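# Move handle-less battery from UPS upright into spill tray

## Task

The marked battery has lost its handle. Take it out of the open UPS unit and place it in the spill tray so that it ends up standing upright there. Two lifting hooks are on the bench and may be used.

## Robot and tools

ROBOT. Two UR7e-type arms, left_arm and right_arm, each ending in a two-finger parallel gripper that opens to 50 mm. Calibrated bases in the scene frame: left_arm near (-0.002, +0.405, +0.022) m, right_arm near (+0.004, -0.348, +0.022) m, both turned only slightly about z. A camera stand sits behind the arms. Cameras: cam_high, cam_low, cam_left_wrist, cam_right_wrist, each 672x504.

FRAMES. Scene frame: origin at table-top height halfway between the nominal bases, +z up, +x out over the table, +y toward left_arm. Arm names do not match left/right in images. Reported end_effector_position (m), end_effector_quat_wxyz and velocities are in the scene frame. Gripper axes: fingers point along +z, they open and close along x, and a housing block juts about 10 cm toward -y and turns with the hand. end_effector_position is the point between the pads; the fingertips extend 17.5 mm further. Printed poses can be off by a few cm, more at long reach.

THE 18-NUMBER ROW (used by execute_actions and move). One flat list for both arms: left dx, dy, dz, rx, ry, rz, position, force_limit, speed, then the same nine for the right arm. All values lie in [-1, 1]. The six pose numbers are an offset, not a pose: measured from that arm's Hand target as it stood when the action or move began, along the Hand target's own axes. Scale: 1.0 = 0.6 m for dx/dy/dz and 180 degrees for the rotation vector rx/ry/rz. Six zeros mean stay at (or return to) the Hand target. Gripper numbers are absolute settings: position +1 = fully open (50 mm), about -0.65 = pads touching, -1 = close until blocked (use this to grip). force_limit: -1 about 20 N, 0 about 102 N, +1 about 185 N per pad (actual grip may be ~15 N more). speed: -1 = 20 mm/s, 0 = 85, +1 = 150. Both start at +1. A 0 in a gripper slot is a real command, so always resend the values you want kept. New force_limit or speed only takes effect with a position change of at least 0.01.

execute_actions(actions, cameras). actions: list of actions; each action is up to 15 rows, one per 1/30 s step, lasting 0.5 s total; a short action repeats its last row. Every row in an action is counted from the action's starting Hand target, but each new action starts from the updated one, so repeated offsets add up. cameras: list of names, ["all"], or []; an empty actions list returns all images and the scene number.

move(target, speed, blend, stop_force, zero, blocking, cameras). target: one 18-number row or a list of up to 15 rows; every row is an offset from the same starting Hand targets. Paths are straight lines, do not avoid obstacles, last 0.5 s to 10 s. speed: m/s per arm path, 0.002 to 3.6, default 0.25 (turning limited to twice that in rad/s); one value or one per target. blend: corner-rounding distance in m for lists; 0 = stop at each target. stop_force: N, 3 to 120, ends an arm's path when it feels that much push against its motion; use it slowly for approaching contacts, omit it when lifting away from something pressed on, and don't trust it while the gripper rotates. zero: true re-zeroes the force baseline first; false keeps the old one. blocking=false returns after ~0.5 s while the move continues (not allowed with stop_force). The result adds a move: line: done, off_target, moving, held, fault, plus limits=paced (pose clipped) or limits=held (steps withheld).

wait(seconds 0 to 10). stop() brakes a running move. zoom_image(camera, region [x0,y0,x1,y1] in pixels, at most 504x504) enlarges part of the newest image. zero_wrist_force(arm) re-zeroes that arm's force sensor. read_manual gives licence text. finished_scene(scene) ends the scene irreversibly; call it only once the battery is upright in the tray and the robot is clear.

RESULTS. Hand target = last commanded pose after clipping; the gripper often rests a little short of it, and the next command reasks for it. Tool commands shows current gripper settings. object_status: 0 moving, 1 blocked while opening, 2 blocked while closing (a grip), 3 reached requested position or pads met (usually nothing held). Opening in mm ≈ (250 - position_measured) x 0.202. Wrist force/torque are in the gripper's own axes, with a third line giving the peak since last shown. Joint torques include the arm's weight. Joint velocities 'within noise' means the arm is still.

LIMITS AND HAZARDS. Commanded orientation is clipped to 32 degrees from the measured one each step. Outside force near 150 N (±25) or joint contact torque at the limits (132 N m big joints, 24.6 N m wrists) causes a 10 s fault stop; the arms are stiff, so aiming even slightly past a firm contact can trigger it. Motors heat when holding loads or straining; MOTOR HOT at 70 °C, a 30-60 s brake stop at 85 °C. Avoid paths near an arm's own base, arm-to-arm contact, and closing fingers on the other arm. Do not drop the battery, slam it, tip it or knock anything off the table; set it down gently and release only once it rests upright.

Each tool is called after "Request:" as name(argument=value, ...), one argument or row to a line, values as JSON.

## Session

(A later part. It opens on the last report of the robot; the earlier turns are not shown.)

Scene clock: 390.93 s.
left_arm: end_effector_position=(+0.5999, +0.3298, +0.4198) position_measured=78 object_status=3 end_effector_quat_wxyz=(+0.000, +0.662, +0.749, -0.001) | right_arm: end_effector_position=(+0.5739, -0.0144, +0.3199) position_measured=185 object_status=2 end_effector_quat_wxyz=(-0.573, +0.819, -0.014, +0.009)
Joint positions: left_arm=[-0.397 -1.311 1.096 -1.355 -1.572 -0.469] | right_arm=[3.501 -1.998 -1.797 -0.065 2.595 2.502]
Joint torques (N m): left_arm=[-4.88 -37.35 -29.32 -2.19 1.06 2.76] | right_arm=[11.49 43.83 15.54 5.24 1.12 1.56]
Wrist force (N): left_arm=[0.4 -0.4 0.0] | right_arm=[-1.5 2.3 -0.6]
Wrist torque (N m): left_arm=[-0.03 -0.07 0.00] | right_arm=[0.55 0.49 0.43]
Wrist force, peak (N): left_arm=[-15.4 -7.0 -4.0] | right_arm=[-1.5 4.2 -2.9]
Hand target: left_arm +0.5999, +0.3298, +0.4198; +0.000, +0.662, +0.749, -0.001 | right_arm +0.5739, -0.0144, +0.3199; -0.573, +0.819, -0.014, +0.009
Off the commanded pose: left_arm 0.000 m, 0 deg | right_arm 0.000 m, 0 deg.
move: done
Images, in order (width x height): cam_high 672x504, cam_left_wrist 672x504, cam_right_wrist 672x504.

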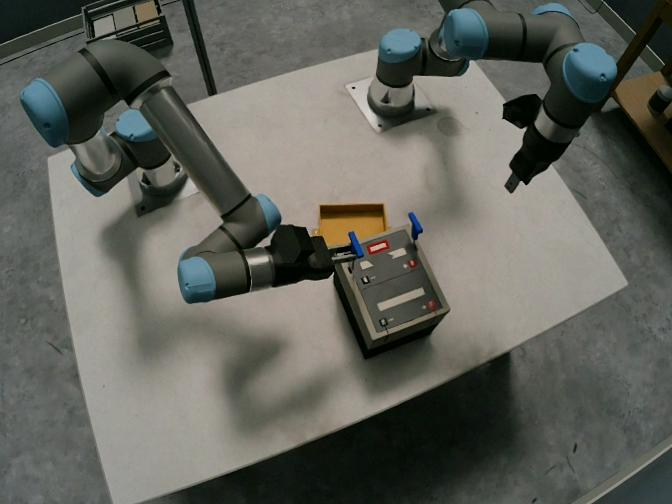

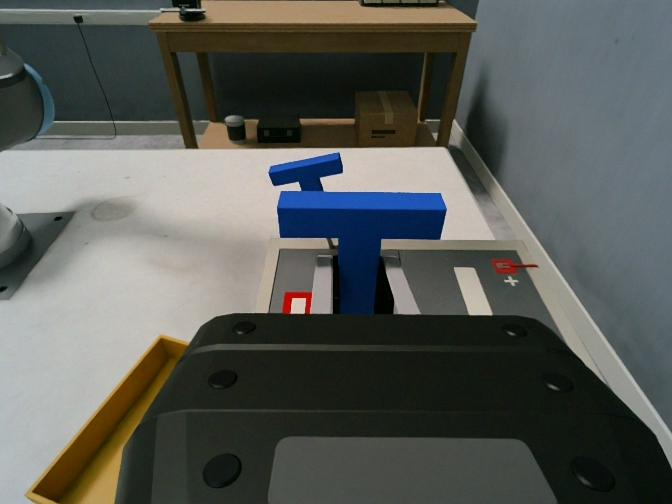

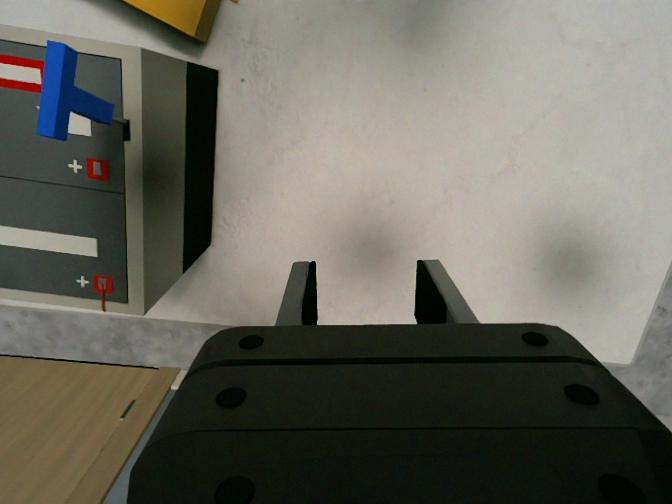

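Request:
move(
  target=[-0.43,-0.053,0.1,0,0,0,0.5,-0.5,-0.9,0,0,0,0,0,0,-1,-0.5,-0.6],
  cameras=["cam_right_wrist"],
  speed=0.25,
)

Request:
zoom_image(
  camera="cam_right_wrist",
  region=[140, 100, 260, 190],
)

Scene clock: 401.97 s.
left_arm: end_effector_position=(+0.5999, +0.0699, +0.3601) position_measured=78 object_status=3 end_effector_quat_wxyz=(+0.000, +0.662, +0.749, -0.001) | right_arm: end_effector_position=(+0.5739, -0.0144, +0.3199) position_measured=185 object_status=2 end_effector_quat_wxyz=(-0.573, +0.819, -0.014, +0.009)
Joint positions: left_arm=[-0.754 -1.112 0.976 -1.434 -1.572 -0.825] | right_arm=[3.502 -1.998 -1.797 -0.065 2.595 2.502]
Joint torques (N m): left_arm=[-6.25 -43.54 -16.65 -3.78 1.18 0.97] | right_arm=[11.77 47.5 15.1 5.7 -0.51 1.82]
Wrist force (N): left_arm=[0.9 0.0 -0.2] | right_arm=[-1.6 2.4 -0.7]
Wrist torque (N m): left_arm=[0.04 -0.18 -0.12] | right_arm=[0.55 0.49 0.40]
Wrist force, peak (N): left_arm=[3.7 0.0 -1.6] | right_arm=[-1.5 2.6 -0.5]
Hand target: left_arm +0.5999, +0.0698, +0.3600; +0.000, +0.662, +0.749, -0.001 | right_arm +0.5739, -0.0144, +0.3199; -0.573, +0.819, -0.014, +0.009
Off the commanded pose: left_arm 0.000 m, 0 deg | right_arm 0.000 m, 0 deg.
move: done
Images, in order (width x height): cam_right_wrist 672x504.

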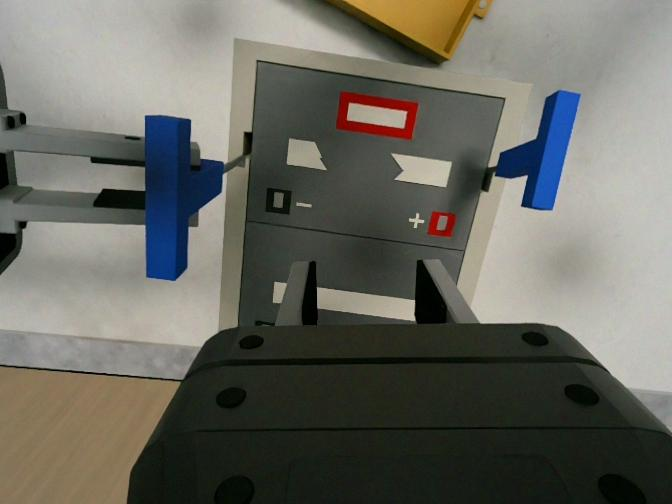

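Scaled by 4.200 from the camera's 672x504 image, which has a finer 960x720 frame.

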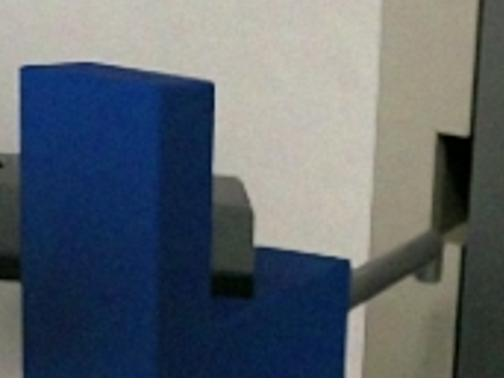

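Request:
move(
  target=[0,0,0,0,0,0,0.5,-0.5,-0.9,-0.0062,0.0203,0.0051,0,0,0,-1,-0.5,-0.6],
  cameras=["cam_right_wrist"],
  speed=0.1,
)

Request:
zoom_image(
  camera="cam_right_wrist",
  region=[200, 110, 290, 180],
)

Scene clock: 416.10 s.
left_arm: end_effector_position=(+0.5999, +0.0698, +0.3600) position_measured=78 object_status=3 end_effector_quat_wxyz=(+0.000, +0.662, +0.749, -0.001) | right_arm: end_effector_position=(+0.5701, -0.0155, +0.3072) position_measured=185 object_status=2 end_effector_quat_wxyz=(-0.573, +0.819, -0.014, +0.009) end_effector_velocity=(+0.001, +0.000, +0.001) end_effector_angular_velocity=(-0.001, +0.001, -0.002)
Joint positions: left_arm=[-0.754 -1.112 0.976 -1.434 -1.572 -0.826] | right_arm=[3.502 -2.01 -1.82 -0.029 2.594 2.503]
Joint velocities: left_arm=[within noise] | right_arm=[-0.001 0 0.004 -0.006 -0.001 0]
Joint torques (N m): left_arm=[-7.21 -39.92 -13.97 -5.69 1.04 -2.5] | right_arm=[11.15 45.42 28.39 0.69 -0.46 1.79]
Wrist force (N): left_arm=[0.8 -0.5 -0.2] | right_arm=[-1.5 2.5 -0.5]
Wrist torque (N m): left_arm=[-0.04 -0.15 -0.12] | right_arm=[0.56 0.50 0.34]
Wrist force, peak (N): left_arm=[0.7 -0.7 -0.2] | right_arm=[-1.7 2.8 -0.5]
Hand target: left_arm +0.5999, +0.0698, +0.3600; +0.000, +0.662, +0.749, -0.001 | right_arm +0.5701, -0.0155, +0.3074; -0.573, +0.819, -0.014, +0.009
Off the commanded pose: left_arm 0.000 m, 0 deg | right_arm 0.000 m, 0 deg.
move: done
Images, in order (width x height): cam_right_wrist 672x504.

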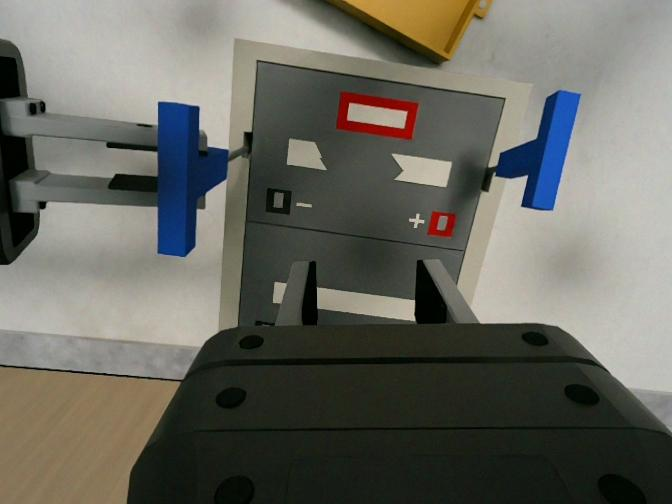

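Scaled by 5.600 from the camera's 672x504 image, which has a finer 960x720 frame.

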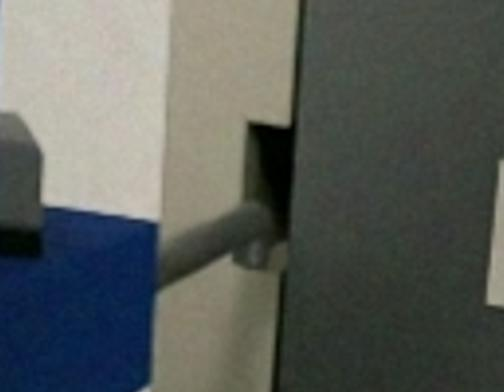

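Request:
move(
  target=[
    [0,0,0,0,0,0,0.5,-0.5,-0.9,-0.0057,-0.0004,0.001,0,0,0,-1,-0.5,-0.6],
    [0,0,0,0,0,0,0.5,-0.5,-0.9,-0.0057,0.0717,0.0272,0,0,0,-1,-0.5,-0.6],
  ],
  cameras=["cam_right_wrist"],
  speed=0.03,
  stop_force=5,
)

Request:
zoom_image(
  camera="cam_right_wrist",
  region=[200, 110, 290, 180],
)

Scene clock: 437.10 s.
left_arm: end_effector_position=(+0.5999, +0.0698, +0.3600) position_measured=78 object_status=3 end_effector_quat_wxyz=(+0.000, +0.662, +0.749, -0.001) | right_arm: end_effector_position=(+0.5667, -0.0147, +0.2966) position_measured=185 object_status=2 end_effector_quat_wxyz=(-0.573, +0.819, -0.014, +0.009)
Joint positions: left_arm=[-0.754 -1.112 0.976 -1.434 -1.572 -0.826] | right_arm=[3.506 -2.021 -1.838 0.004 2.591 2.507]
Joint torques (N m): left_arm=[-6.84 -40.19 -13.14 -5.59 1.03 -2.61] | right_arm=[10.86 41.52 26.55 5.15 0.44 0.69]
Wrist force (N): left_arm=[0.5 -0.5 0.0] | right_arm=[-2.1 -0.9 -1.7]
Wrist torque (N m): left_arm=[-0.03 -0.11 -0.12] | right_arm=[0.54 0.50 0.39]
Wrist force, peak (N): left_arm=[0.8 -0.8 0.0] | right_arm=[-1.7 -27.1 -11.6]
Hand target: left_arm +0.5999, +0.0698, +0.3600; +0.000, +0.662, +0.749, -0.001 | right_arm +0.5667, -0.0147, +0.2966; -0.573, +0.819, -0.014, +0.009 (not the last commanded pose)
Off the commanded pose: left_arm 0.000 m, 0 deg | right_arm 0.035 m, 0 deg.
move: contact (right_arm); path passed 1 of 2 targets
Images, in order (width x height): cam_right_wrist 672x504.

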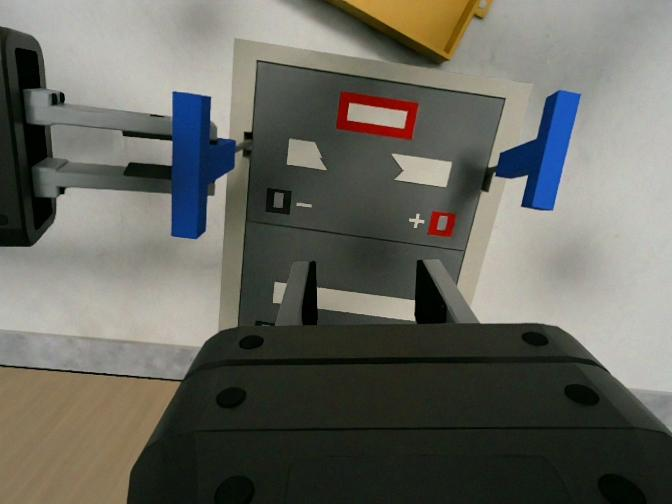

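Scaled by 5.600 from the camera's 672x504 image, which has a finer 960x720 frame.

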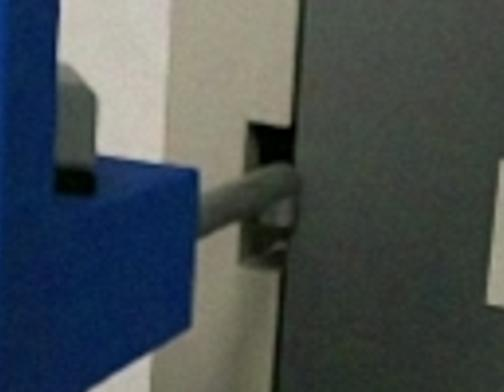

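Request:
move(
  target=[0,0,0,0,0,0,0.5,-0.5,-0.9,0,-0.0035,-0.0048,0,0,0,-1,-0.5,-0.6],
  cameras=[],
  speed=0.05,
)

Request:
move(
  target=[0,0,0,0,0,0,0.5,-0.5,-0.9,0,0.0658,0.0239,0,0,0,-1,-0.5,-0.6],
  cameras=["cam_right_wrist"],
  speed=0.03,
  stop_force=5,
)

Request:
zoom_image(
  camera="cam_right_wrist",
  region=[200, 110, 290, 180],
)

Scene clock: 447.07 s.
left_arm: end_effector_position=(+0.5999, +0.0698, +0.3600) position_measured=78 object_status=3 end_effector_quat_wxyz=(+0.000, +0.662, +0.749, -0.001) | right_arm: end_effector_position=(+0.5666, -0.0167, +0.2996) position_measured=185 object_status=2 end_effector_quat_wxyz=(-0.573, +0.819, -0.014, +0.009)
Joint positions: left_arm=[-0.754 -1.112 0.976 -1.434 -1.572 -0.826] | right_arm=[3.503 -2.015 -1.837 -0.006 2.594 2.503]
Joint torques (N m): left_arm=[-6.61 -41.32 -13.93 -5.68 0.94 -2.57] | right_arm=[-8.17 37.83 27.45 3.13 3.16 -0.8]
Wrist force (N): left_arm=[0.6 -0.5 -0.2] | right_arm=[-1.8 2.3 -0.4]
Wrist torque (N m): left_arm=[-0.03 -0.13 -0.12] | right_arm=[0.54 0.53 0.42]
Wrist force, peak (N): left_arm=[0.8 -0.8 0.0] | right_arm=[-2.2 -1.7 -2.2]
Hand target: left_arm +0.5999, +0.0698, +0.3600; +0.000, +0.662, +0.749, -0.001 | right_arm +0.5666, -0.0167, +0.2995; -0.573, +0.819, -0.014, +0.009
Off the commanded pose: left_arm 0.000 m, 0 deg | right_arm 0.000 m, 0 deg.
move: done
No camera images: "cameras" was empty.

Scene clock: 449.50 s.
left_arm: end_effector_position=(+0.5999, +0.0698, +0.3600) position_measured=78 object_status=3 end_effector_quat_wxyz=(+0.000, +0.662, +0.749, -0.001) | right_arm: end_effector_position=(+0.5666, -0.0167, +0.2597) position_measured=185 object_status=2 end_effector_quat_wxyz=(-0.573, +0.819, -0.014, +0.009)
Joint positions: left_arm=[-0.754 -1.112 0.976 -1.434 -1.572 -0.826] | right_arm=[3.503 -2.082 -1.864 0.087 2.594 2.503]
Joint torques (N m): left_arm=[-6.89 -41.56 -14.5 -5.65 1.16 -2.47] | right_arm=[3.03 46.31 26.31 5.78 1.38 -0.98]
Wrist force (N): left_arm=[0.8 -0.4 -0.1] | right_arm=[-1.6 2.3 -0.5]
Wrist torque (N m): left_arm=[-0.02 -0.16 -0.12] | right_arm=[0.54 0.51 0.43]
Wrist force, peak (N): left_arm=[0.8 -0.6 -0.1] | right_arm=[-2.0 -24.9 -10.4]
Hand target: left_arm +0.5999, +0.0698, +0.3600; +0.000, +0.662, +0.749, -0.001 | right_arm +0.5666, -0.0167, +0.2597; -0.573, +0.819, -0.014, +0.009 (not the last commanded pose)
Off the commanded pose: left_arm 0.000 m, 0 deg | right_arm 0.002 m, 0 deg.
move: contact (right_arm)
Images, in order (width x height): cam_right_wrist 672x504.

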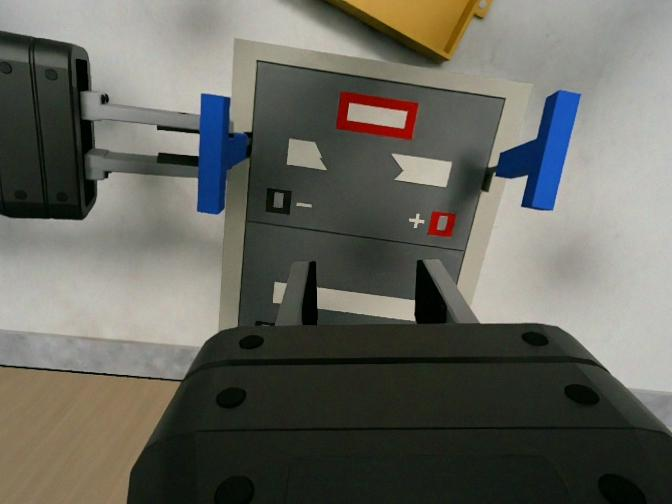

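Scaled by 5.600 from the camera's 672x504 image, which has a finer 960x720 frame.

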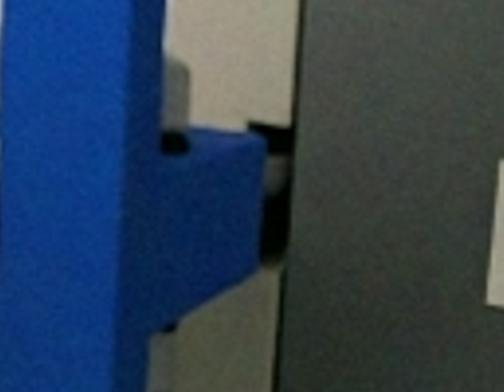

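Request:
move(
  target=[0,0,-0.1,0,0,0,0.5,-0.5,-0.9,-0.0195,0.0015,0,0.0015,0.0143,-0.0391,-1,-0.5,-0.6],
  cameras=[],
  speed=0.08,
)

Request:
move(
  target=[
    [0,0,0,0,0,0,0.5,-0.5,-0.9,0,0,0,0,0,0,0.5,-0.5,-0.9],
    [0.1648,-0.1795,0,-0.05,0,-0.478,0.5,-0.5,-0.9,0,0,-0.2167,0,0,0,0.5,-0.5,-0.9],
    [0.1648,-0.1795,0,-0.0376,-0.478,-0.8278,0.5,-0.5,-0.9,-0.0527,-0.0827,-0.392,-0.3896,-0.0363,0.0254,0.5,-0.5,-0.9],
    [0.1648,-0.1795,0,0.0376,-0.478,-0.8278,0.5,-0.5,-0.9,-0.0527,-0.0827,-0.392,-0.3344,0.2773,0.4547,0.5,-0.5,-0.9],
    [0.1648,-0.1795,0.1817,0.0376,-0.478,-0.8278,0.5,-0.5,-0.9,-0.0527,-0.0827,-0.392,-0.3344,0.2773,0.4547,0.5,-0.5,-0.9],
  ],
  cameras=["cam_right_wrist","cam_high"],
  speed=[0.1,0.35,0.5,0.5,0.2],
  blend=[0,0.01,0.01,0.01,0],
)

Scene clock: 537.13 s.
left_arm: end_effector_position=(+0.6001, +0.0698, +0.4199) position_measured=78 object_status=3 end_effector_quat_wxyz=(+0.000, +0.662, +0.749, -0.001) | right_arm: end_effector_position=(+0.5548, -0.0165, +0.2589) position_measured=185 object_status=2 end_effector_quat_wxyz=(-0.573, +0.817, +0.023, +0.063)
Joint positions: left_arm=[-0.754 -1.071 0.756 -1.256 -1.572 -0.825] | right_arm=[3.52 -2.065 -1.921 0.203 2.548 2.449]
Joint torques (N m): left_arm=[8.41 -59.07 -19.74 -4.54 -0.76 2.85] | right_arm=[-6.78 27.47 23.09 0.71 6.56 2.16]
Wrist force (N): left_arm=[0.7 -0.7 -0.3] | right_arm=[9.3 4.0 0.3]
Wrist torque (N m): left_arm=[-0.07 -0.13 -0.12] | right_arm=[0.54 0.85 -0.11]
Wrist force, peak (N): left_arm=[0.6 -0.9 -1.8] | right_arm=[9.2 4.9 0.3]
Hand target: left_arm +0.6000, +0.0698, +0.4200; +0.000, +0.662, +0.749, -0.001 | right_arm +0.5548, -0.0166, +0.2589; -0.573, +0.817, +0.023, +0.063
Off the commanded pose: left_arm 0.000 m, 0 deg | right_arm 0.000 m, 0 deg.
move: done
No camera images: "cameras" was empty.

Scene clock: 545.03 s.
left_arm: end_effector_position=(+0.4808, +0.1546, +0.3112) position_measured=78 object_status=3 end_effector_quat_wxyz=(-0.347, +0.602, -0.623, +0.359) | right_arm: end_effector_position=(+0.5001, -0.2195, +0.3799) position_measured=78 object_status=3 end_effector_quat_wxyz=(+0.000, +0.695, -0.719, +0.000)
Joint positions: left_arm=[-1.19 -1.741 2.348 -2.838 -0.688 -3.925] | right_arm=[3.622 -1.581 -1.486 -1.646 1.571 3.692]
Joint torques (N m): left_arm=[9 -7.02 -25.28 -5.98 0.31 -2.62] | right_arm=[0.96 36 19.82 1.17 1.9 1.88]
Wrist force (N): left_arm=[0.7 1.2 0.7] | right_arm=[0.0 -0.1 0.1]
Wrist torque (N m): left_arm=[0.26 0.00 0.15] | right_arm=[-0.02 0.02 0.00]
Wrist force, peak (N): left_arm=[0.6 4.9 2.0] | right_arm=[7.9 4.5 0.1]
Hand target: left_arm +0.4808, +0.1546, +0.3111; -0.347, +0.602, -0.623, +0.359 | right_arm +0.5001, -0.2195, +0.3799; +0.000, +0.695, -0.719, +0.000
Off the commanded pose: left_arm 0.000 m, 0 deg | right_arm 0.000 m, 0 deg.
move: done
Images, in order (width x height): cam_high 672x504, cam_right_wrist 672x504.

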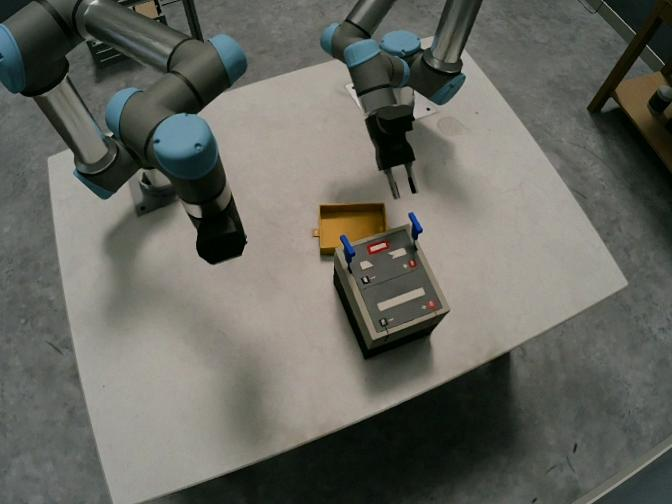

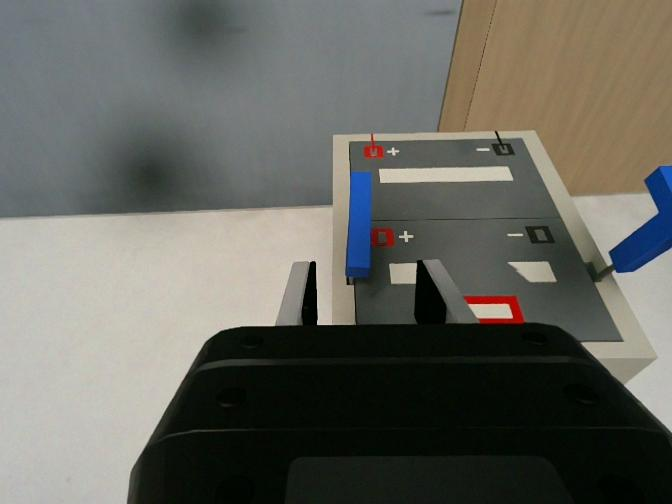

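Request:
move(
  target=[
    [0.0038,-0.0067,0.1333,0,0,0,0.5,-0.5,-0.9,0,0,0,0,0,0,0.5,-0.5,-0.9],
    [0.0038,-0.0067,0.1333,0,0,0,-1,-0.5,-0.9,0,0,0,0,0,0,0.5,-0.5,-0.9],
  ],
  cameras=["cam_right_wrist","cam_left_wrist"],
  speed=0.1,
)

Scene clock: 567.60 s.
left_arm: end_effector_position=(+0.5519, +0.1500, +0.2745) position_measured=200 object_status=0 end_effector_quat_wxyz=(-0.347, +0.602, -0.623, +0.359) | right_arm: end_effector_position=(+0.5001, -0.2195, +0.3799) position_measured=78 object_status=3 end_effector_quat_wxyz=(+0.000, +0.695, -0.719, +0.000)
Joint positions: left_arm=[-1.025 -1.475 2.251 -3.142 -0.798 -3.742] | right_arm=[3.622 -1.581 -1.486 -1.646 1.571 3.692]
Joint torques (N m): left_arm=[-5.62 -16.17 -14.6 -5.95 -3.6 -0.47] | right_arm=[-11.43 35.47 19.58 4.24 1.73 1.41]
Wrist force (N): left_arm=[-15.3 0.1 -5.9] | right_arm=[0.1 0.1 0.3]
Wrist torque (N m): left_arm=[-0.05 -0.89 1.08] | right_arm=[0.02 -0.01 -0.01]
Wrist force, peak (N): left_arm=[-15.8 -0.5 -6.1] | right_arm=[0.2 0.2 0.4]
Hand target: left_arm +0.5519, +0.1499, +0.2745; -0.347, +0.602, -0.623, +0.359 | right_arm +0.5001, -0.2195, +0.3799; +0.000, +0.695, -0.719, +0.000
Off the commanded pose: left_arm 0.000 m, 0 deg | right_arm 0.000 m, 0 deg.
move: done
Images, in order (width x height): cam_left_wrist 672x504, cam_right_wrist 672x504.

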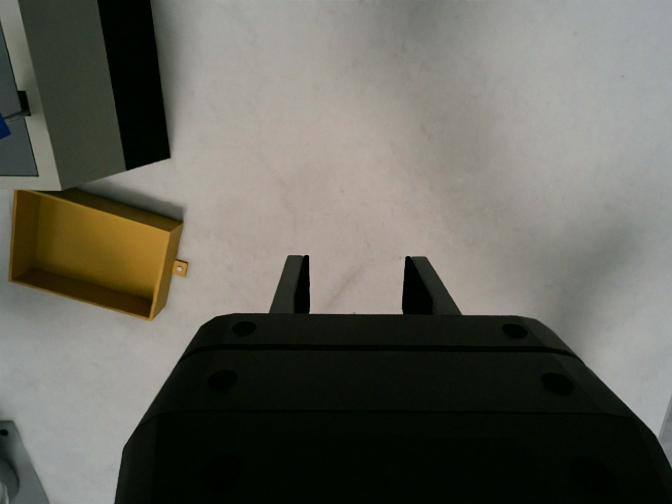

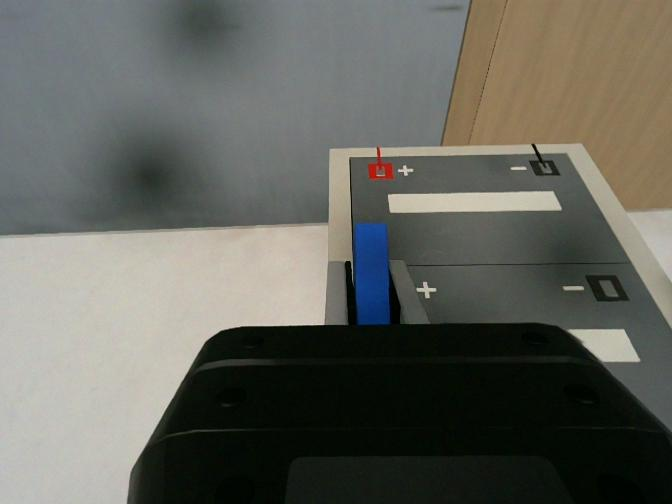

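Request:
move(
  target=[-0.0033,0,0,0,0,0,-1,-0.5,-0.9,0,0,0,0,0,0,0.5,-0.5,-0.9],
  cameras=[],
  speed=0.05,
)

Scene clock: 575.07 s.
left_arm: end_effector_position=(+0.5519, +0.1519, +0.2745) position_measured=200 object_status=2 end_effector_quat_wxyz=(-0.347, +0.602, -0.623, +0.359) | right_arm: end_effector_position=(+0.5001, -0.2195, +0.3799) position_measured=78 object_status=3 end_effector_quat_wxyz=(+0.000, +0.695, -0.719, +0.000)
Joint positions: left_arm=[-1.022 -1.477 2.254 -3.145 -0.801 -3.739] | right_arm=[3.622 -1.581 -1.486 -1.646 1.571 3.692]
Joint torques (N m): left_arm=[3.73 -32.34 -9.78 -5.25 0.03 1.9] | right_arm=[-11.21 35.67 18.95 5.29 1.86 0.92]
Wrist force (N): left_arm=[-3.5 0.2 -2.4] | right_arm=[0.0 0.0 0.3]
Wrist torque (N m): left_arm=[0.14 -0.33 0.44] | right_arm=[0.00 0.01 -0.01]
Wrist force, peak (N): left_arm=[-16.3 -1.7 -6.8] | right_arm=[0.3 0.0 0.4]
Hand target: left_arm +0.5520, +0.1519, +0.2745; -0.347, +0.602, -0.623, +0.359 | right_arm +0.5001, -0.2195, +0.3799; +0.000, +0.695, -0.719, +0.000
Off the commanded pose: left_arm 0.000 m, 0 deg | right_arm 0.000 m, 0 deg.
move: done
No camera images: "cameras" was empty.

Request:
move(
  target=[-0.0014,-0.0255,0.0317,-0.0722,0.0013,-0.0022,-1,-0.5,-0.9,0,0,0,0,0,0,0.5,-0.5,-0.9],
  cameras=["cam_right_wrist"],
  speed=0.05,
)

Scene clock: 585.77 s.
left_arm: end_effector_position=(+0.5762, +0.1519, +0.2783) position_measured=202 object_status=2 end_effector_quat_wxyz=(-0.274, +0.639, -0.658, +0.289) | right_arm: end_effector_position=(+0.5001, -0.2195, +0.3799) position_measured=78 object_status=3 end_effector_quat_wxyz=(+0.000, +0.695, -0.719, +0.000)
Joint positions: left_arm=[-0.908 -1.499 2.072 -2.776 -1.01 -3.781] | right_arm=[3.622 -1.581 -1.486 -1.646 1.571 3.692]
Joint torques (N m): left_arm=[-11.12 -27.05 -16.33 -8.4 0.77 -2.46] | right_arm=[-11.48 35.36 19.34 5.26 1.78 0.4]
Wrist force (N): left_arm=[-7.0 5.1 -0.2] | right_arm=[0.0 -0.1 0.0]
Wrist torque (N m): left_arm=[0.13 -0.48 0.63] | right_arm=[-0.02 0.01 -0.01]
Wrist force, peak (N): left_arm=[-3.2 -15.7 -16.0] | right_arm=[0.3 0.2 0.3]
Hand target: left_arm +0.5761, +0.1519, +0.2782; -0.274, +0.639, -0.658, +0.289 | right_arm +0.5001, -0.2195, +0.3799; +0.000, +0.695, -0.719, +0.000
Off the commanded pose: left_arm 0.000 m, 0 deg | right_arm 0.000 m, 0 deg.
move: done
Images, in order (width x height): cam_right_wrist 672x504.

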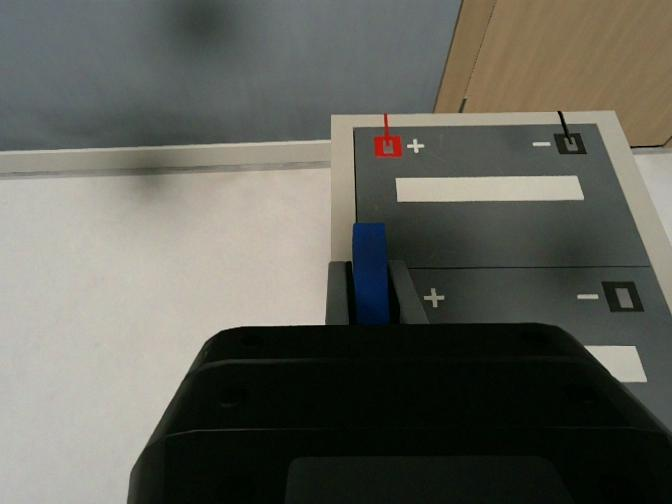

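Request:
move(
  target=[-0.0017,0,0,0,0.1828,0.1705,-1,-0.5,-0.9,0,0,0,0,0,0,0.5,-0.5,-0.9],
  cameras=[],
  speed=0.15,
)

Scene clock: 598.93 s.
left_arm: end_effector_position=(+0.5762, +0.1529, +0.2782) position_measured=202 object_status=2 end_effector_quat_wxyz=(+0.144, -0.338, +0.851, -0.374) | right_arm: end_effector_position=(+0.5001, -0.2195, +0.3799) position_measured=78 object_status=3 end_effector_quat_wxyz=(+0.000, +0.695, -0.719, +0.000)
Joint positions: left_arm=[-0.589 -1.447 2.056 -2.985 -1.781 -2.953] | right_arm=[3.622 -1.581 -1.486 -1.646 1.571 3.692]
Joint torques (N m): left_arm=[-10.4 -42.16 -13.14 -8.12 -4.82 -0.7] | right_arm=[-11.52 34.57 19.33 5.22 1.76 -0.13]
Wrist force (N): left_arm=[-9.4 8.5 -0.9] | right_arm=[0.0 0.2 0.2]
Wrist torque (N m): left_arm=[-0.08 -0.80 0.95] | right_arm=[0.03 0.01 -0.01]
Wrist force, peak (N): left_arm=[-8.2 11.0 0.2] | right_arm=[0.3 0.1 0.4]
Hand target: left_arm +0.5761, +0.1529, +0.2782; +0.144, -0.338, +0.852, -0.374 | right_arm +0.5001, -0.2195, +0.3799; +0.000, +0.695, -0.719, +0.000
Off the commanded pose: left_arm 0.000 m, 0 deg | right_arm 0.000 m, 0 deg.
move: done
No camera images: "cameras" was empty.

Request:
move(
  target=[-0.0011,0.0013,-0.0004,0,0.1828,0.1705,-1,-0.5,-0.9,0,0,0,0,0,0,0.5,-0.5,-0.9],
  cameras=["cam_right_wrist","cam_left_wrist"],
  speed=0.15,
)

Scene clock: 612.00 s.
left_arm: end_effector_position=(+0.5762, +0.1539, +0.2778) position_measured=202 object_status=2 end_effector_quat_wxyz=(-0.007, +0.015, +0.915, -0.403) | right_arm: end_effector_position=(+0.5001, -0.2195, +0.3799) position_measured=78 object_status=3 end_effector_quat_wxyz=(+0.000, +0.695, -0.719, +0.000)
Joint positions: left_arm=[-0.383 -1.275 1.721 -2.326 -2.353 -1.999] | right_arm=[3.622 -1.581 -1.486 -1.646 1.571 3.692]
Joint torques (N m): left_arm=[-12.81 -47.87 -8.97 -1.88 -2.93 1.02] | right_arm=[-11.4 34.46 19.05 5.25 1.84 -0.73]
Wrist force (N): left_arm=[-3.8 4.3 -7.7] | right_arm=[0.0 0.2 0.0]
Wrist torque (N m): left_arm=[-0.54 -0.35 0.57] | right_arm=[0.02 0.02 -0.01]
Wrist force, peak (N): left_arm=[-10.8 11.8 -12.3] | right_arm=[-0.3 0.1 0.4]
Hand target: left_arm +0.5761, +0.1539, +0.2778; -0.007, +0.015, +0.915, -0.403 | right_arm +0.5001, -0.2195, +0.3799; +0.000, +0.695, -0.719, +0.000
Off the commanded pose: left_arm 0.000 m, 0 deg | right_arm 0.000 m, 0 deg.
move: done
Images, in order (width x height): cam_left_wrist 672x504, cam_right_wrist 672x504.

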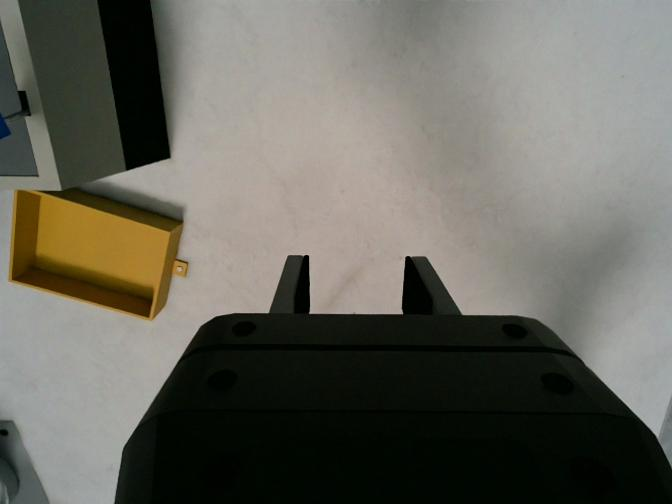

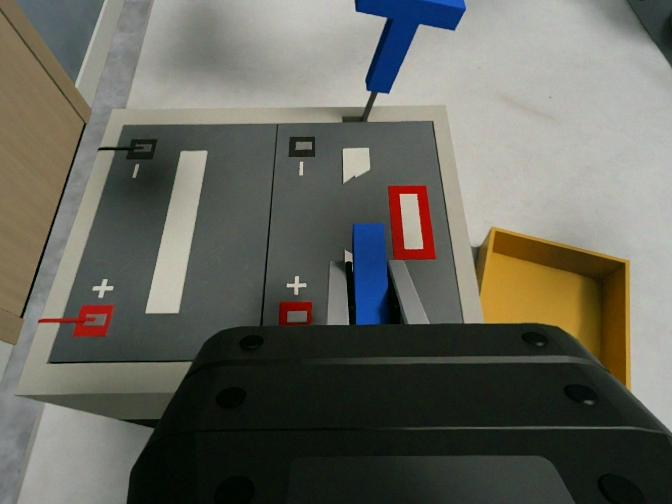

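Request:
move(
  target=[0,0,0,0,0,0,-1,-0.5,-0.9,-0.3683,0.0543,0.1117,0.3333,0,0,0.5,-0.5,-0.9],
  cameras=["cam_left_wrist"],
  speed=0.25,
)

Scene clock: 624.37 s.
left_arm: end_effector_position=(+0.5761, +0.1539, +0.2778) position_measured=202 object_status=2 end_effector_quat_wxyz=(-0.007, +0.015, +0.915, -0.403) | right_arm: end_effector_position=(+0.4750, +0.0024, +0.3128) position_measured=78 object_status=3 end_effector_quat_wxyz=(-0.347, +0.602, -0.623, +0.359)
Joint positions: left_arm=[-0.383 -1.276 1.721 -2.325 -2.353 -1.998] | right_arm=[4.384 -1.548 -2.151 -0.599 0.58 4.228]
Joint torques (N m): left_arm=[-13.42 -46.17 -8.66 -4.54 -3.54 -0.92] | right_arm=[-0.55 15.26 30.13 4.31 -3.87 1.63]
Wrist force (N): left_arm=[-4.4 4.9 -7.9] | right_arm=[-1.4 1.7 -0.1]
Wrist torque (N m): left_arm=[-0.51 -0.37 0.58] | right_arm=[0.50 0.41 0.40]
Wrist force, peak (N): left_arm=[-4.6 4.9 -8.0] | right_arm=[-2.8 3.1 -0.3]
Hand target: left_arm +0.5761, +0.1539, +0.2778; -0.007, +0.015, +0.915, -0.403 | right_arm +0.4751, +0.0025, +0.3129; -0.347, +0.602, -0.623, +0.359
Off the commanded pose: left_arm 0.000 m, 0 deg | right_arm 0.000 m, 0 deg.
move: done
Images, in order (width x height): cam_left_wrist 672x504.

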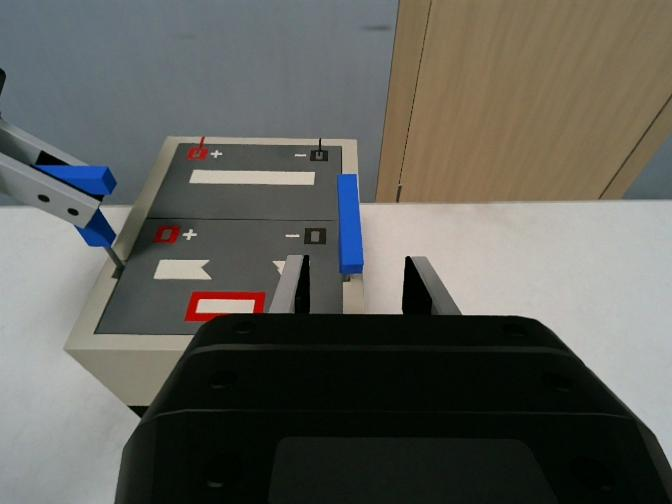

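Request:
move(
  target=[
    [0,0,0,0,0,0,-1,-0.5,-0.9,-0.0013,-0.0067,0.1333,0,0,0,0.5,-0.5,-0.9],
    [0,0,0,0,0,0,-1,-0.5,-0.9,-0.0013,-0.0067,0.1333,0,0,0,-1,-0.5,-0.9],
  ],
  cameras=["cam_left_wrist"],
  speed=0.1,
)

Scene clock: 641.40 s.
left_arm: end_effector_position=(+0.5761, +0.1539, +0.2778) position_measured=202 object_status=2 end_effector_quat_wxyz=(-0.007, +0.015, +0.915, -0.403) | right_arm: end_effector_position=(+0.5463, +0.0008, +0.2763) position_measured=202 object_status=2 end_effector_quat_wxyz=(-0.347, +0.602, -0.623, +0.359)
Joint positions: left_arm=[-0.383 -1.276 1.721 -2.325 -2.353 -1.998] | right_arm=[4.23 -1.755 -2.089 -0.264 0.655 3.996]
Joint torques (N m): left_arm=[-13.28 -44.34 -9.27 -4.68 -2.53 -2.77] | right_arm=[12.43 17.33 15.36 6 -3.04 -1.22]
Wrist force (N): left_arm=[-4.4 4.8 -7.6] | right_arm=[0.2 2.1 -0.2]
Wrist torque (N m): left_arm=[-0.53 -0.37 0.57] | right_arm=[0.52 0.50 0.21]
Wrist force, peak (N): left_arm=[-4.5 5.2 -7.9] | right_arm=[-1.8 2.1 -1.6]
Hand target: left_arm +0.5761, +0.1539, +0.2778; -0.007, +0.015, +0.915, -0.403 | right_arm +0.5463, +0.0008, +0.2763; -0.347, +0.602, -0.623, +0.359
Off the commanded pose: left_arm 0.000 m, 0 deg | right_arm 0.000 m, 0 deg.
move: done
Images, in order (width x height): cam_left_wrist 672x504.

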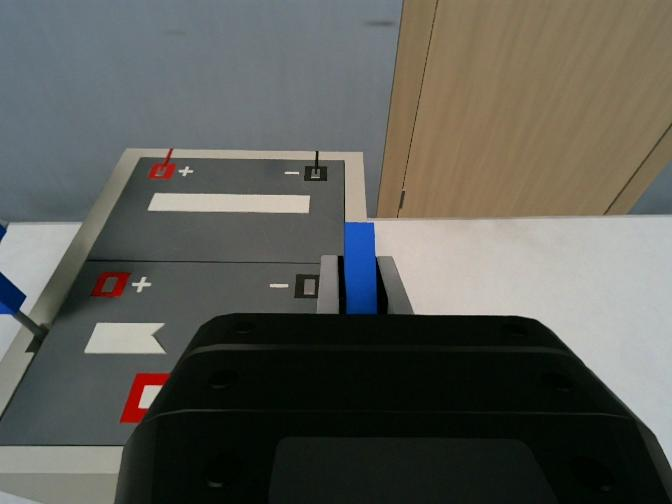

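Request:
move(
  target=[0,0,0,0,0,0,-1,-0.5,-0.9,-0.0014,-0.0255,0.0317,-0.0722,0.0013,-0.0022,-1,-0.5,-0.9],
  cameras=[],
  speed=0.05,
)

Scene clock: 649.20 s.
left_arm: end_effector_position=(+0.5761, +0.1539, +0.2778) position_measured=202 object_status=2 end_effector_quat_wxyz=(-0.007, +0.015, +0.915, -0.403) | right_arm: end_effector_position=(+0.5705, +0.0007, +0.2800) position_measured=202 object_status=2 end_effector_quat_wxyz=(-0.274, +0.639, -0.658, +0.289)
Joint positions: left_arm=[-0.383 -1.276 1.721 -2.325 -2.353 -1.998] | right_arm=[4.122 -1.742 -1.915 -0.572 0.881 4.012]
Joint torques (N m): left_arm=[-13.56 -44.12 -8.45 -4.72 -2.49 -2.69] | right_arm=[13.45 26.99 17.83 6.8 -3.55 -0.28]
Wrist force (N): left_arm=[-4.4 3.9 -8.2] | right_arm=[1.3 2.7 -0.5]
Wrist torque (N m): left_arm=[-0.58 -0.36 0.58] | right_arm=[0.43 0.40 0.23]
Wrist force, peak (N): left_arm=[-4.5 4.5 -8.3] | right_arm=[5.5 -10.5 -15.4]
Hand target: left_arm +0.5761, +0.1539, +0.2778; -0.007, +0.015, +0.915, -0.403 | right_arm +0.5704, +0.0008, +0.2800; -0.274, +0.639, -0.658, +0.289
Off the commanded pose: left_arm 0.000 m, 0 deg | right_arm 0.000 m, 0 deg.
move: done
No camera images: "cameras" was empty.

Request:
move(
  target=[0,0,0,0,0,0,-1,-0.5,-0.9,0,0,0,0,-0.1828,-0.1705,-1,-0.5,-0.9],
  cameras=[],
  speed=0.15,
)

Request:
move(
  target=[0,0,0,0,0,0,-1,-0.5,-0.9,0,0,0,0,-0.1828,-0.1705,-1,-0.5,-0.9],
  cameras=["cam_left_wrist","cam_right_wrist"],
  speed=0.15,
)

Scene clock: 658.27 s.
left_arm: end_effector_position=(+0.5761, +0.1539, +0.2778) position_measured=202 object_status=2 end_effector_quat_wxyz=(-0.007, +0.015, +0.915, -0.403) | right_arm: end_effector_position=(+0.5705, +0.0008, +0.2800) position_measured=202 object_status=2 end_effector_quat_wxyz=(-0.362, +0.843, -0.365, +0.160)
Joint positions: left_arm=[-0.383 -1.276 1.721 -2.325 -2.353 -1.998] | right_arm=[3.862 -1.735 -1.999 -0.165 1.564 3.142]
Joint torques (N m): left_arm=[-13.08 -41.21 -9.25 -4.62 -2.51 -2.8] | right_arm=[18.31 36.85 16.32 1.7 3.98 -0.38]
Wrist force (N): left_arm=[-4.5 4.8 -7.8] | right_arm=[8.2 3.0 -5.9]
Wrist torque (N m): left_arm=[-0.53 -0.36 0.57] | right_arm=[0.01 0.92 -0.40]
Wrist force, peak (N): left_arm=[-4.7 5.0 -8.0] | right_arm=[12.0 3.7 -4.2]
Hand target: left_arm +0.5761, +0.1539, +0.2778; -0.007, +0.015, +0.915, -0.403 | right_arm +0.5704, +0.0008, +0.2800; -0.362, +0.843, -0.365, +0.160
Off the commanded pose: left_arm 0.000 m, 0 deg | right_arm 0.000 m, 0 deg.
move: done
No camera images: "cameras" was empty.

Scene clock: 661.37 s.
left_arm: end_effector_position=(+0.5761, +0.1539, +0.2778) position_measured=202 object_status=2 end_effector_quat_wxyz=(-0.007, +0.015, +0.915, -0.403) | right_arm: end_effector_position=(+0.5705, +0.0008, +0.2799) position_measured=202 object_status=2 end_effector_quat_wxyz=(-0.395, +0.919, -0.016, +0.006)
Joint positions: left_arm=[-0.383 -1.276 1.721 -2.325 -2.353 -1.998] | right_arm=[3.616 -1.884 -1.731 -0.598 2.241 2.293]
Joint torques (N m): left_arm=[-12.88 -41.03 -9 -4.57 -2.59 -2.74] | right_arm=[18.66 46.44 21.57 4.32 2.39 -1.28]
Wrist force (N): left_arm=[-4.4 3.9 -8.4] | right_arm=[1.5 7.3 -7.2]
Wrist torque (N m): left_arm=[-0.58 -0.36 0.57] | right_arm=[-0.33 0.51 0.06]
Wrist force, peak (N): left_arm=[-4.7 4.3 -8.4] | right_arm=[13.0 8.5 -8.9]
Hand target: left_arm +0.5761, +0.1539, +0.2778; -0.007, +0.015, +0.915, -0.403 | right_arm +0.5704, +0.0008, +0.2800; -0.395, +0.919, -0.016, +0.006
Off the commanded pose: left_arm 0.000 m, 0 deg | right_arm 0.000 m, 0 deg.
move: done
Images, in order (width x height): cam_left_wrist 672x504, cam_right_wrist 672x504.

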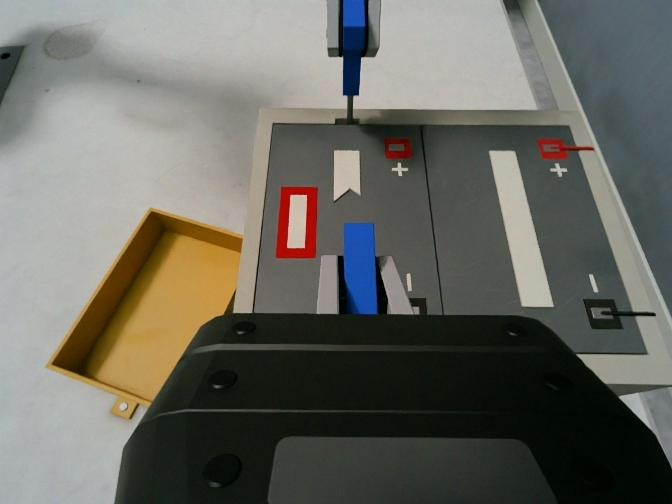

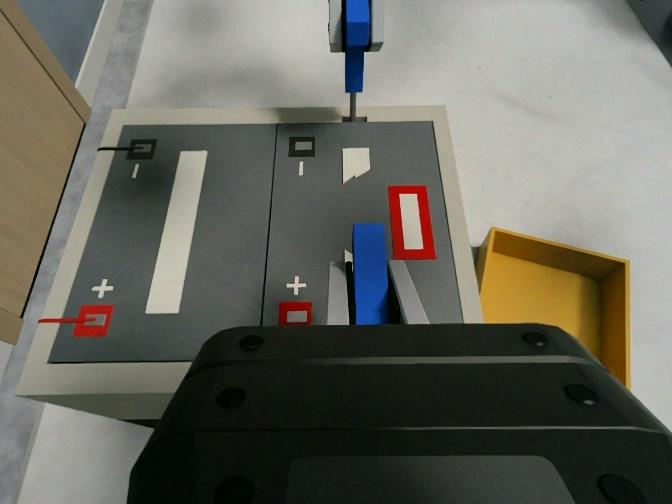

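Request:
move(
  target=[0,-0.0244,-0.0227,0,0,0,-1,-0.5,-0.9,0,-0.0244,-0.0227,0,0,0,-1,-0.5,-0.9],
  cameras=["cam_left_wrist"],
  speed=0.02,
  stop_force=7,
)

Scene clock: 669.50 s.
left_arm: end_effector_position=(+0.5761, +0.1539, +0.2780) position_measured=202 object_status=2 end_effector_quat_wxyz=(-0.007, +0.015, +0.915, -0.402) | right_arm: end_effector_position=(+0.5704, +0.0010, +0.2932) position_measured=202 object_status=2 end_effector_quat_wxyz=(-0.395, +0.918, -0.016, +0.006)
Joint positions: left_arm=[-0.384 -1.276 1.721 -2.324 -2.353 -1.998] | right_arm=[3.616 -1.87 -1.712 -0.63 2.241 2.293]
Joint torques (N m): left_arm=[2.61 -30.19 -11.46 -1.45 -3.34 -2.7] | right_arm=[5.7 28.94 25.07 3.99 6.76 0.88]
Wrist force (N): left_arm=[-0.3 3.3 -2.7] | right_arm=[-1.1 14.9 -0.1]
Wrist torque (N m): left_arm=[-0.11 -0.04 0.27] | right_arm=[-0.18 0.35 0.25]
Wrist force, peak (N): left_arm=[-4.5 4.9 -8.2] | right_arm=[0.2 19.7 9.4]
Hand target: left_arm +0.5761, +0.1539, +0.2780; -0.007, +0.015, +0.915, -0.402 (not the last commanded pose) | right_arm +0.5704, +0.0010, +0.2932; -0.395, +0.919, -0.016, +0.006 (not the last commanded pose)
Off the commanded pose: left_arm 0.020 m, 0 deg | right_arm 0.007 m, 0 deg.
move: contact (left_arm, right_arm)
Images, in order (width x height): cam_left_wrist 672x504.

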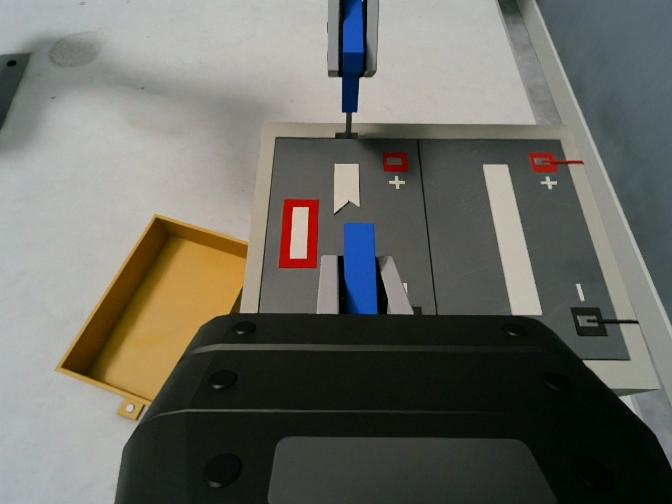

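Request:
move(
  target=[0,-0.0244,-0.0227,0,0,0,-1,-0.5,-0.9,0,0,0,0,0,0,-1,-0.5,-0.9],
  cameras=[],
  speed=0.02,
  stop_force=9,
)

Scene clock: 676.53 s.
left_arm: end_effector_position=(+0.5761, +0.1540, +0.2910) position_measured=202 object_status=2 end_effector_quat_wxyz=(-0.007, +0.015, +0.915, -0.402) | right_arm: end_effector_position=(+0.5704, +0.0010, +0.2932) position_measured=202 object_status=2 end_effector_quat_wxyz=(-0.395, +0.919, -0.016, +0.006)
Joint positions: left_arm=[-0.383 -1.289 1.701 -2.292 -2.353 -1.998] | right_arm=[3.616 -1.87 -1.712 -0.63 2.241 2.293]
Joint torques (N m): left_arm=[-1.47 -31.16 -14.34 -2.42 -3.68 -2.68] | right_arm=[-8.64 40.22 25.12 4.76 3.28 -0.9]
Wrist force (N): left_arm=[1.2 7.8 -2.3] | right_arm=[-0.8 12.0 6.5]
Wrist torque (N m): left_arm=[-0.18 0.04 0.17] | right_arm=[0.46 0.34 0.24]
Wrist force, peak (N): left_arm=[0.2 20.7 10.0] | right_arm=[-1.3 15.2 0.1]
Hand target: left_arm +0.5761, +0.1540, +0.2910; -0.007, +0.015, +0.915, -0.402 (not the last commanded pose) | right_arm +0.5704, +0.0010, +0.2932; -0.395, +0.919, -0.016, +0.006
Off the commanded pose: left_arm 0.007 m, 0 deg | right_arm 0.000 m, 0 deg.
move: contact (left_arm)
No camera images: "cameras" was empty.

Request:
move(
  target=[0,-0.0244,-0.0227,0,0,0,-1,-0.5,-0.9,0,-0.0244,-0.0227,0,0,0,-1,-0.5,-0.9],
  cameras=["cam_left_wrist"],
  speed=0.04,
)

Scene clock: 681.73 s.
left_arm: end_effector_position=(+0.5762, +0.1541, +0.3113) position_measured=202 object_status=2 end_effector_quat_wxyz=(-0.007, +0.015, +0.915, -0.403) end_effector_velocity=(+0.000, +0.000, -0.001) end_effector_angular_velocity=(+0.000, -0.002, +0.000) | right_arm: end_effector_position=(+0.5704, +0.0011, +0.3134) position_measured=202 object_status=2 end_effector_quat_wxyz=(-0.395, +0.918, -0.016, +0.006) end_effector_velocity=(+0.000, +0.000, -0.001) end_effector_angular_velocity=(+0.002, -0.001, +0.001)
Joint positions: left_arm=[-0.383 -1.307 1.669 -2.242 -2.353 -1.998] | right_arm=[3.616 -1.851 -1.682 -0.68 2.241 2.293]
Joint velocities: left_arm=[0 0.001 0.003 -0.005 0.001 0.001] | right_arm=[0 -0.002 -0.003 0.006 0.001 -0.001]
Joint torques (N m): left_arm=[6.48 -40.73 -22.78 -9.48 -5.56 2.74] | right_arm=[14.26 35.54 26.93 10.01 2.59 0.52]
Wrist force (N): left_arm=[0.3 20.3 12.0] | right_arm=[-1.0 18.0 10.6]
Wrist torque (N m): left_arm=[0.56 -0.01 0.21] | right_arm=[0.51 0.30 0.25]
Wrist force, peak (N): left_arm=[-2.3 22.6 17.6] | right_arm=[-0.8 19.6 15.8]
Hand target: left_arm +0.5761, +0.1542, +0.3110; -0.007, +0.015, +0.915, -0.402 | right_arm +0.5704, +0.0012, +0.3132; -0.395, +0.919, -0.016, +0.006
Off the commanded pose: left_arm 0.000 m, 0 deg | right_arm 0.000 m, 0 deg.
move: done
Images, in order (width x height): cam_left_wrist 672x504.

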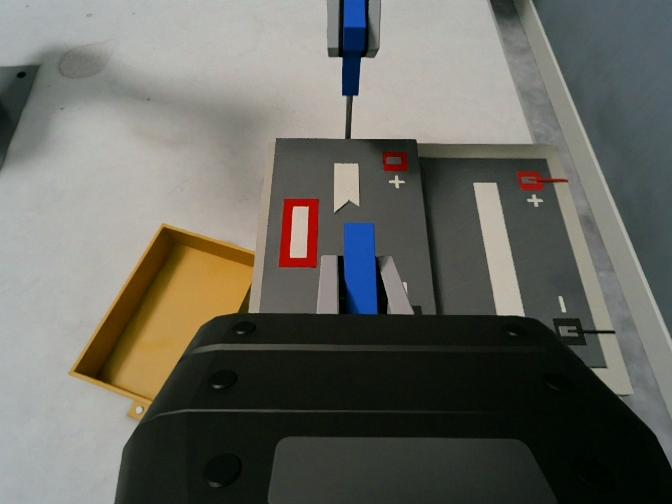

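Request:
move(
  target=[
    [0,-0.1476,-0.1348,0,0,0,-1,-0.5,-0.9,0,-0.145,-0.1376,0,0,0,-1,-0.5,-0.9],
    [0.0813,-0.1435,-0.1395,0,0.0222,0.0202,-1,-0.5,-0.9,-0.1052,-0.15,-0.1323,0,0.0218,0.0206,-1,-0.5,-0.9],
    [0.1623,-0.1398,-0.1435,0,0.0447,0.0408,-1,-0.5,-0.9,-0.2103,-0.1562,-0.126,0,0.0439,0.0417,-1,-0.5,-0.9],
    [0.2438,-0.1367,-0.1467,0,0.0668,0.061,-1,-0.5,-0.9,-0.3155,-0.163,-0.1188,0,0.0657,0.0623,-1,-0.5,-0.9],
  ],
  cameras=["cam_left_wrist","cam_right_wrist","cam_high"],
  speed=[0.08,0.07,0.07,0.07],
  blend=[0,0.005,0.005,0],
)

Scene clock: 723.80 s.
left_arm: end_effector_position=(+0.4304, +0.1684, +0.4312) position_measured=202 object_status=2 end_effector_quat_wxyz=(-0.065, +0.144, +0.904, -0.398) | right_arm: end_effector_position=(+0.3819, +0.0230, +0.4335) position_measured=202 object_status=2 end_effector_quat_wxyz=(-0.390, +0.907, -0.146, +0.062)
Joint positions: left_arm=[-0.436 -1.604 1.631 -1.668 -2.398 -1.67] | right_arm=[4.013 -1.307 -1.972 -0.652 1.819 2.9]
Joint torques (N m): left_arm=[6.2 -25.2 -52.49 -7.96 -5.01 -2.77] | right_arm=[-3.01 17.46 42.16 7.15 2.36 0.74]
Wrist force (N): left_arm=[0.1 21.6 10.5] | right_arm=[-0.8 19.1 8.9]
Wrist torque (N m): left_arm=[0.50 -0.03 0.20] | right_arm=[0.36 0.29 0.32]
Wrist force, peak (N): left_arm=[-0.5 23.9 16.9] | right_arm=[-1.2 20.9 14.5]
Hand target: left_arm +0.4304, +0.1684, +0.4312; -0.065, +0.144, +0.904, -0.398 | right_arm +0.3819, +0.0230, +0.4334; -0.390, +0.907, -0.146, +0.062
Off the commanded pose: left_arm 0.000 m, 0 deg | right_arm 0.000 m, 0 deg.
move: done
Images, in order (width x height): cam_high 672x504, cam_left_wrist 672x504, cam_right_wrist 672x504.

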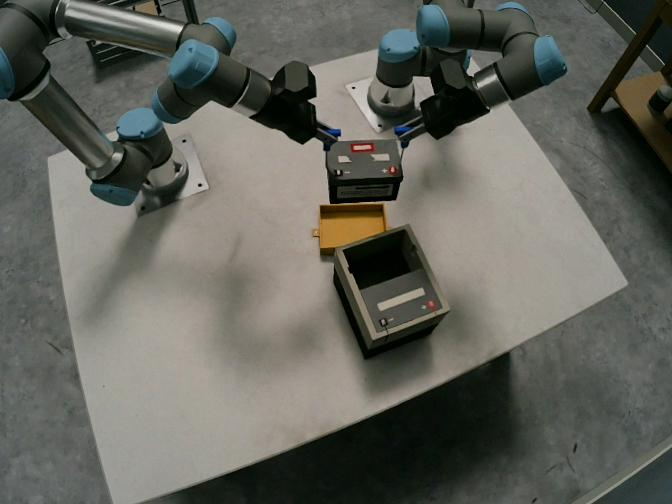

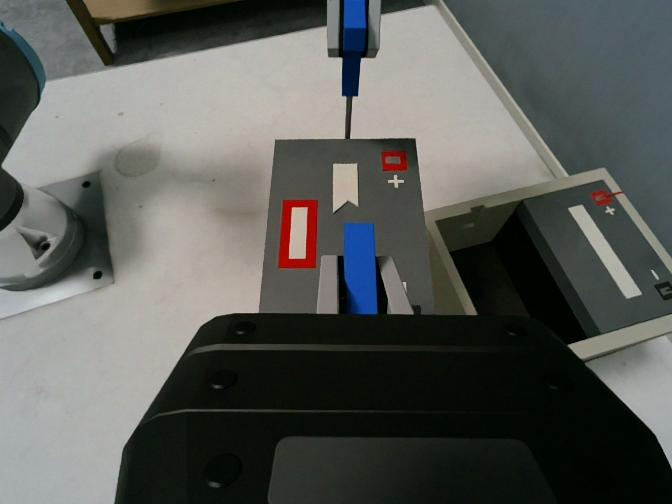

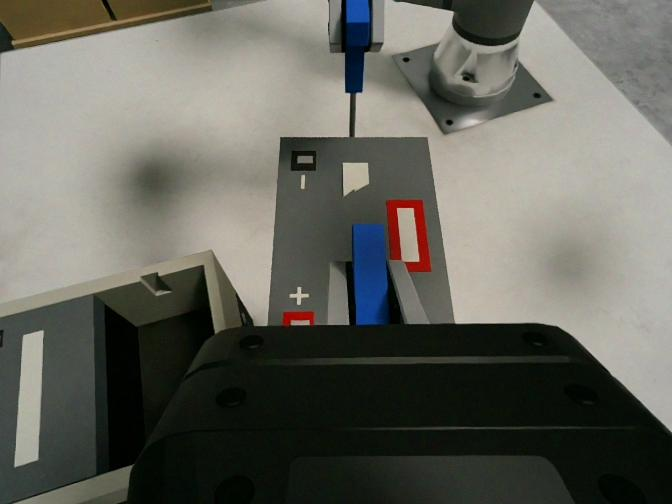

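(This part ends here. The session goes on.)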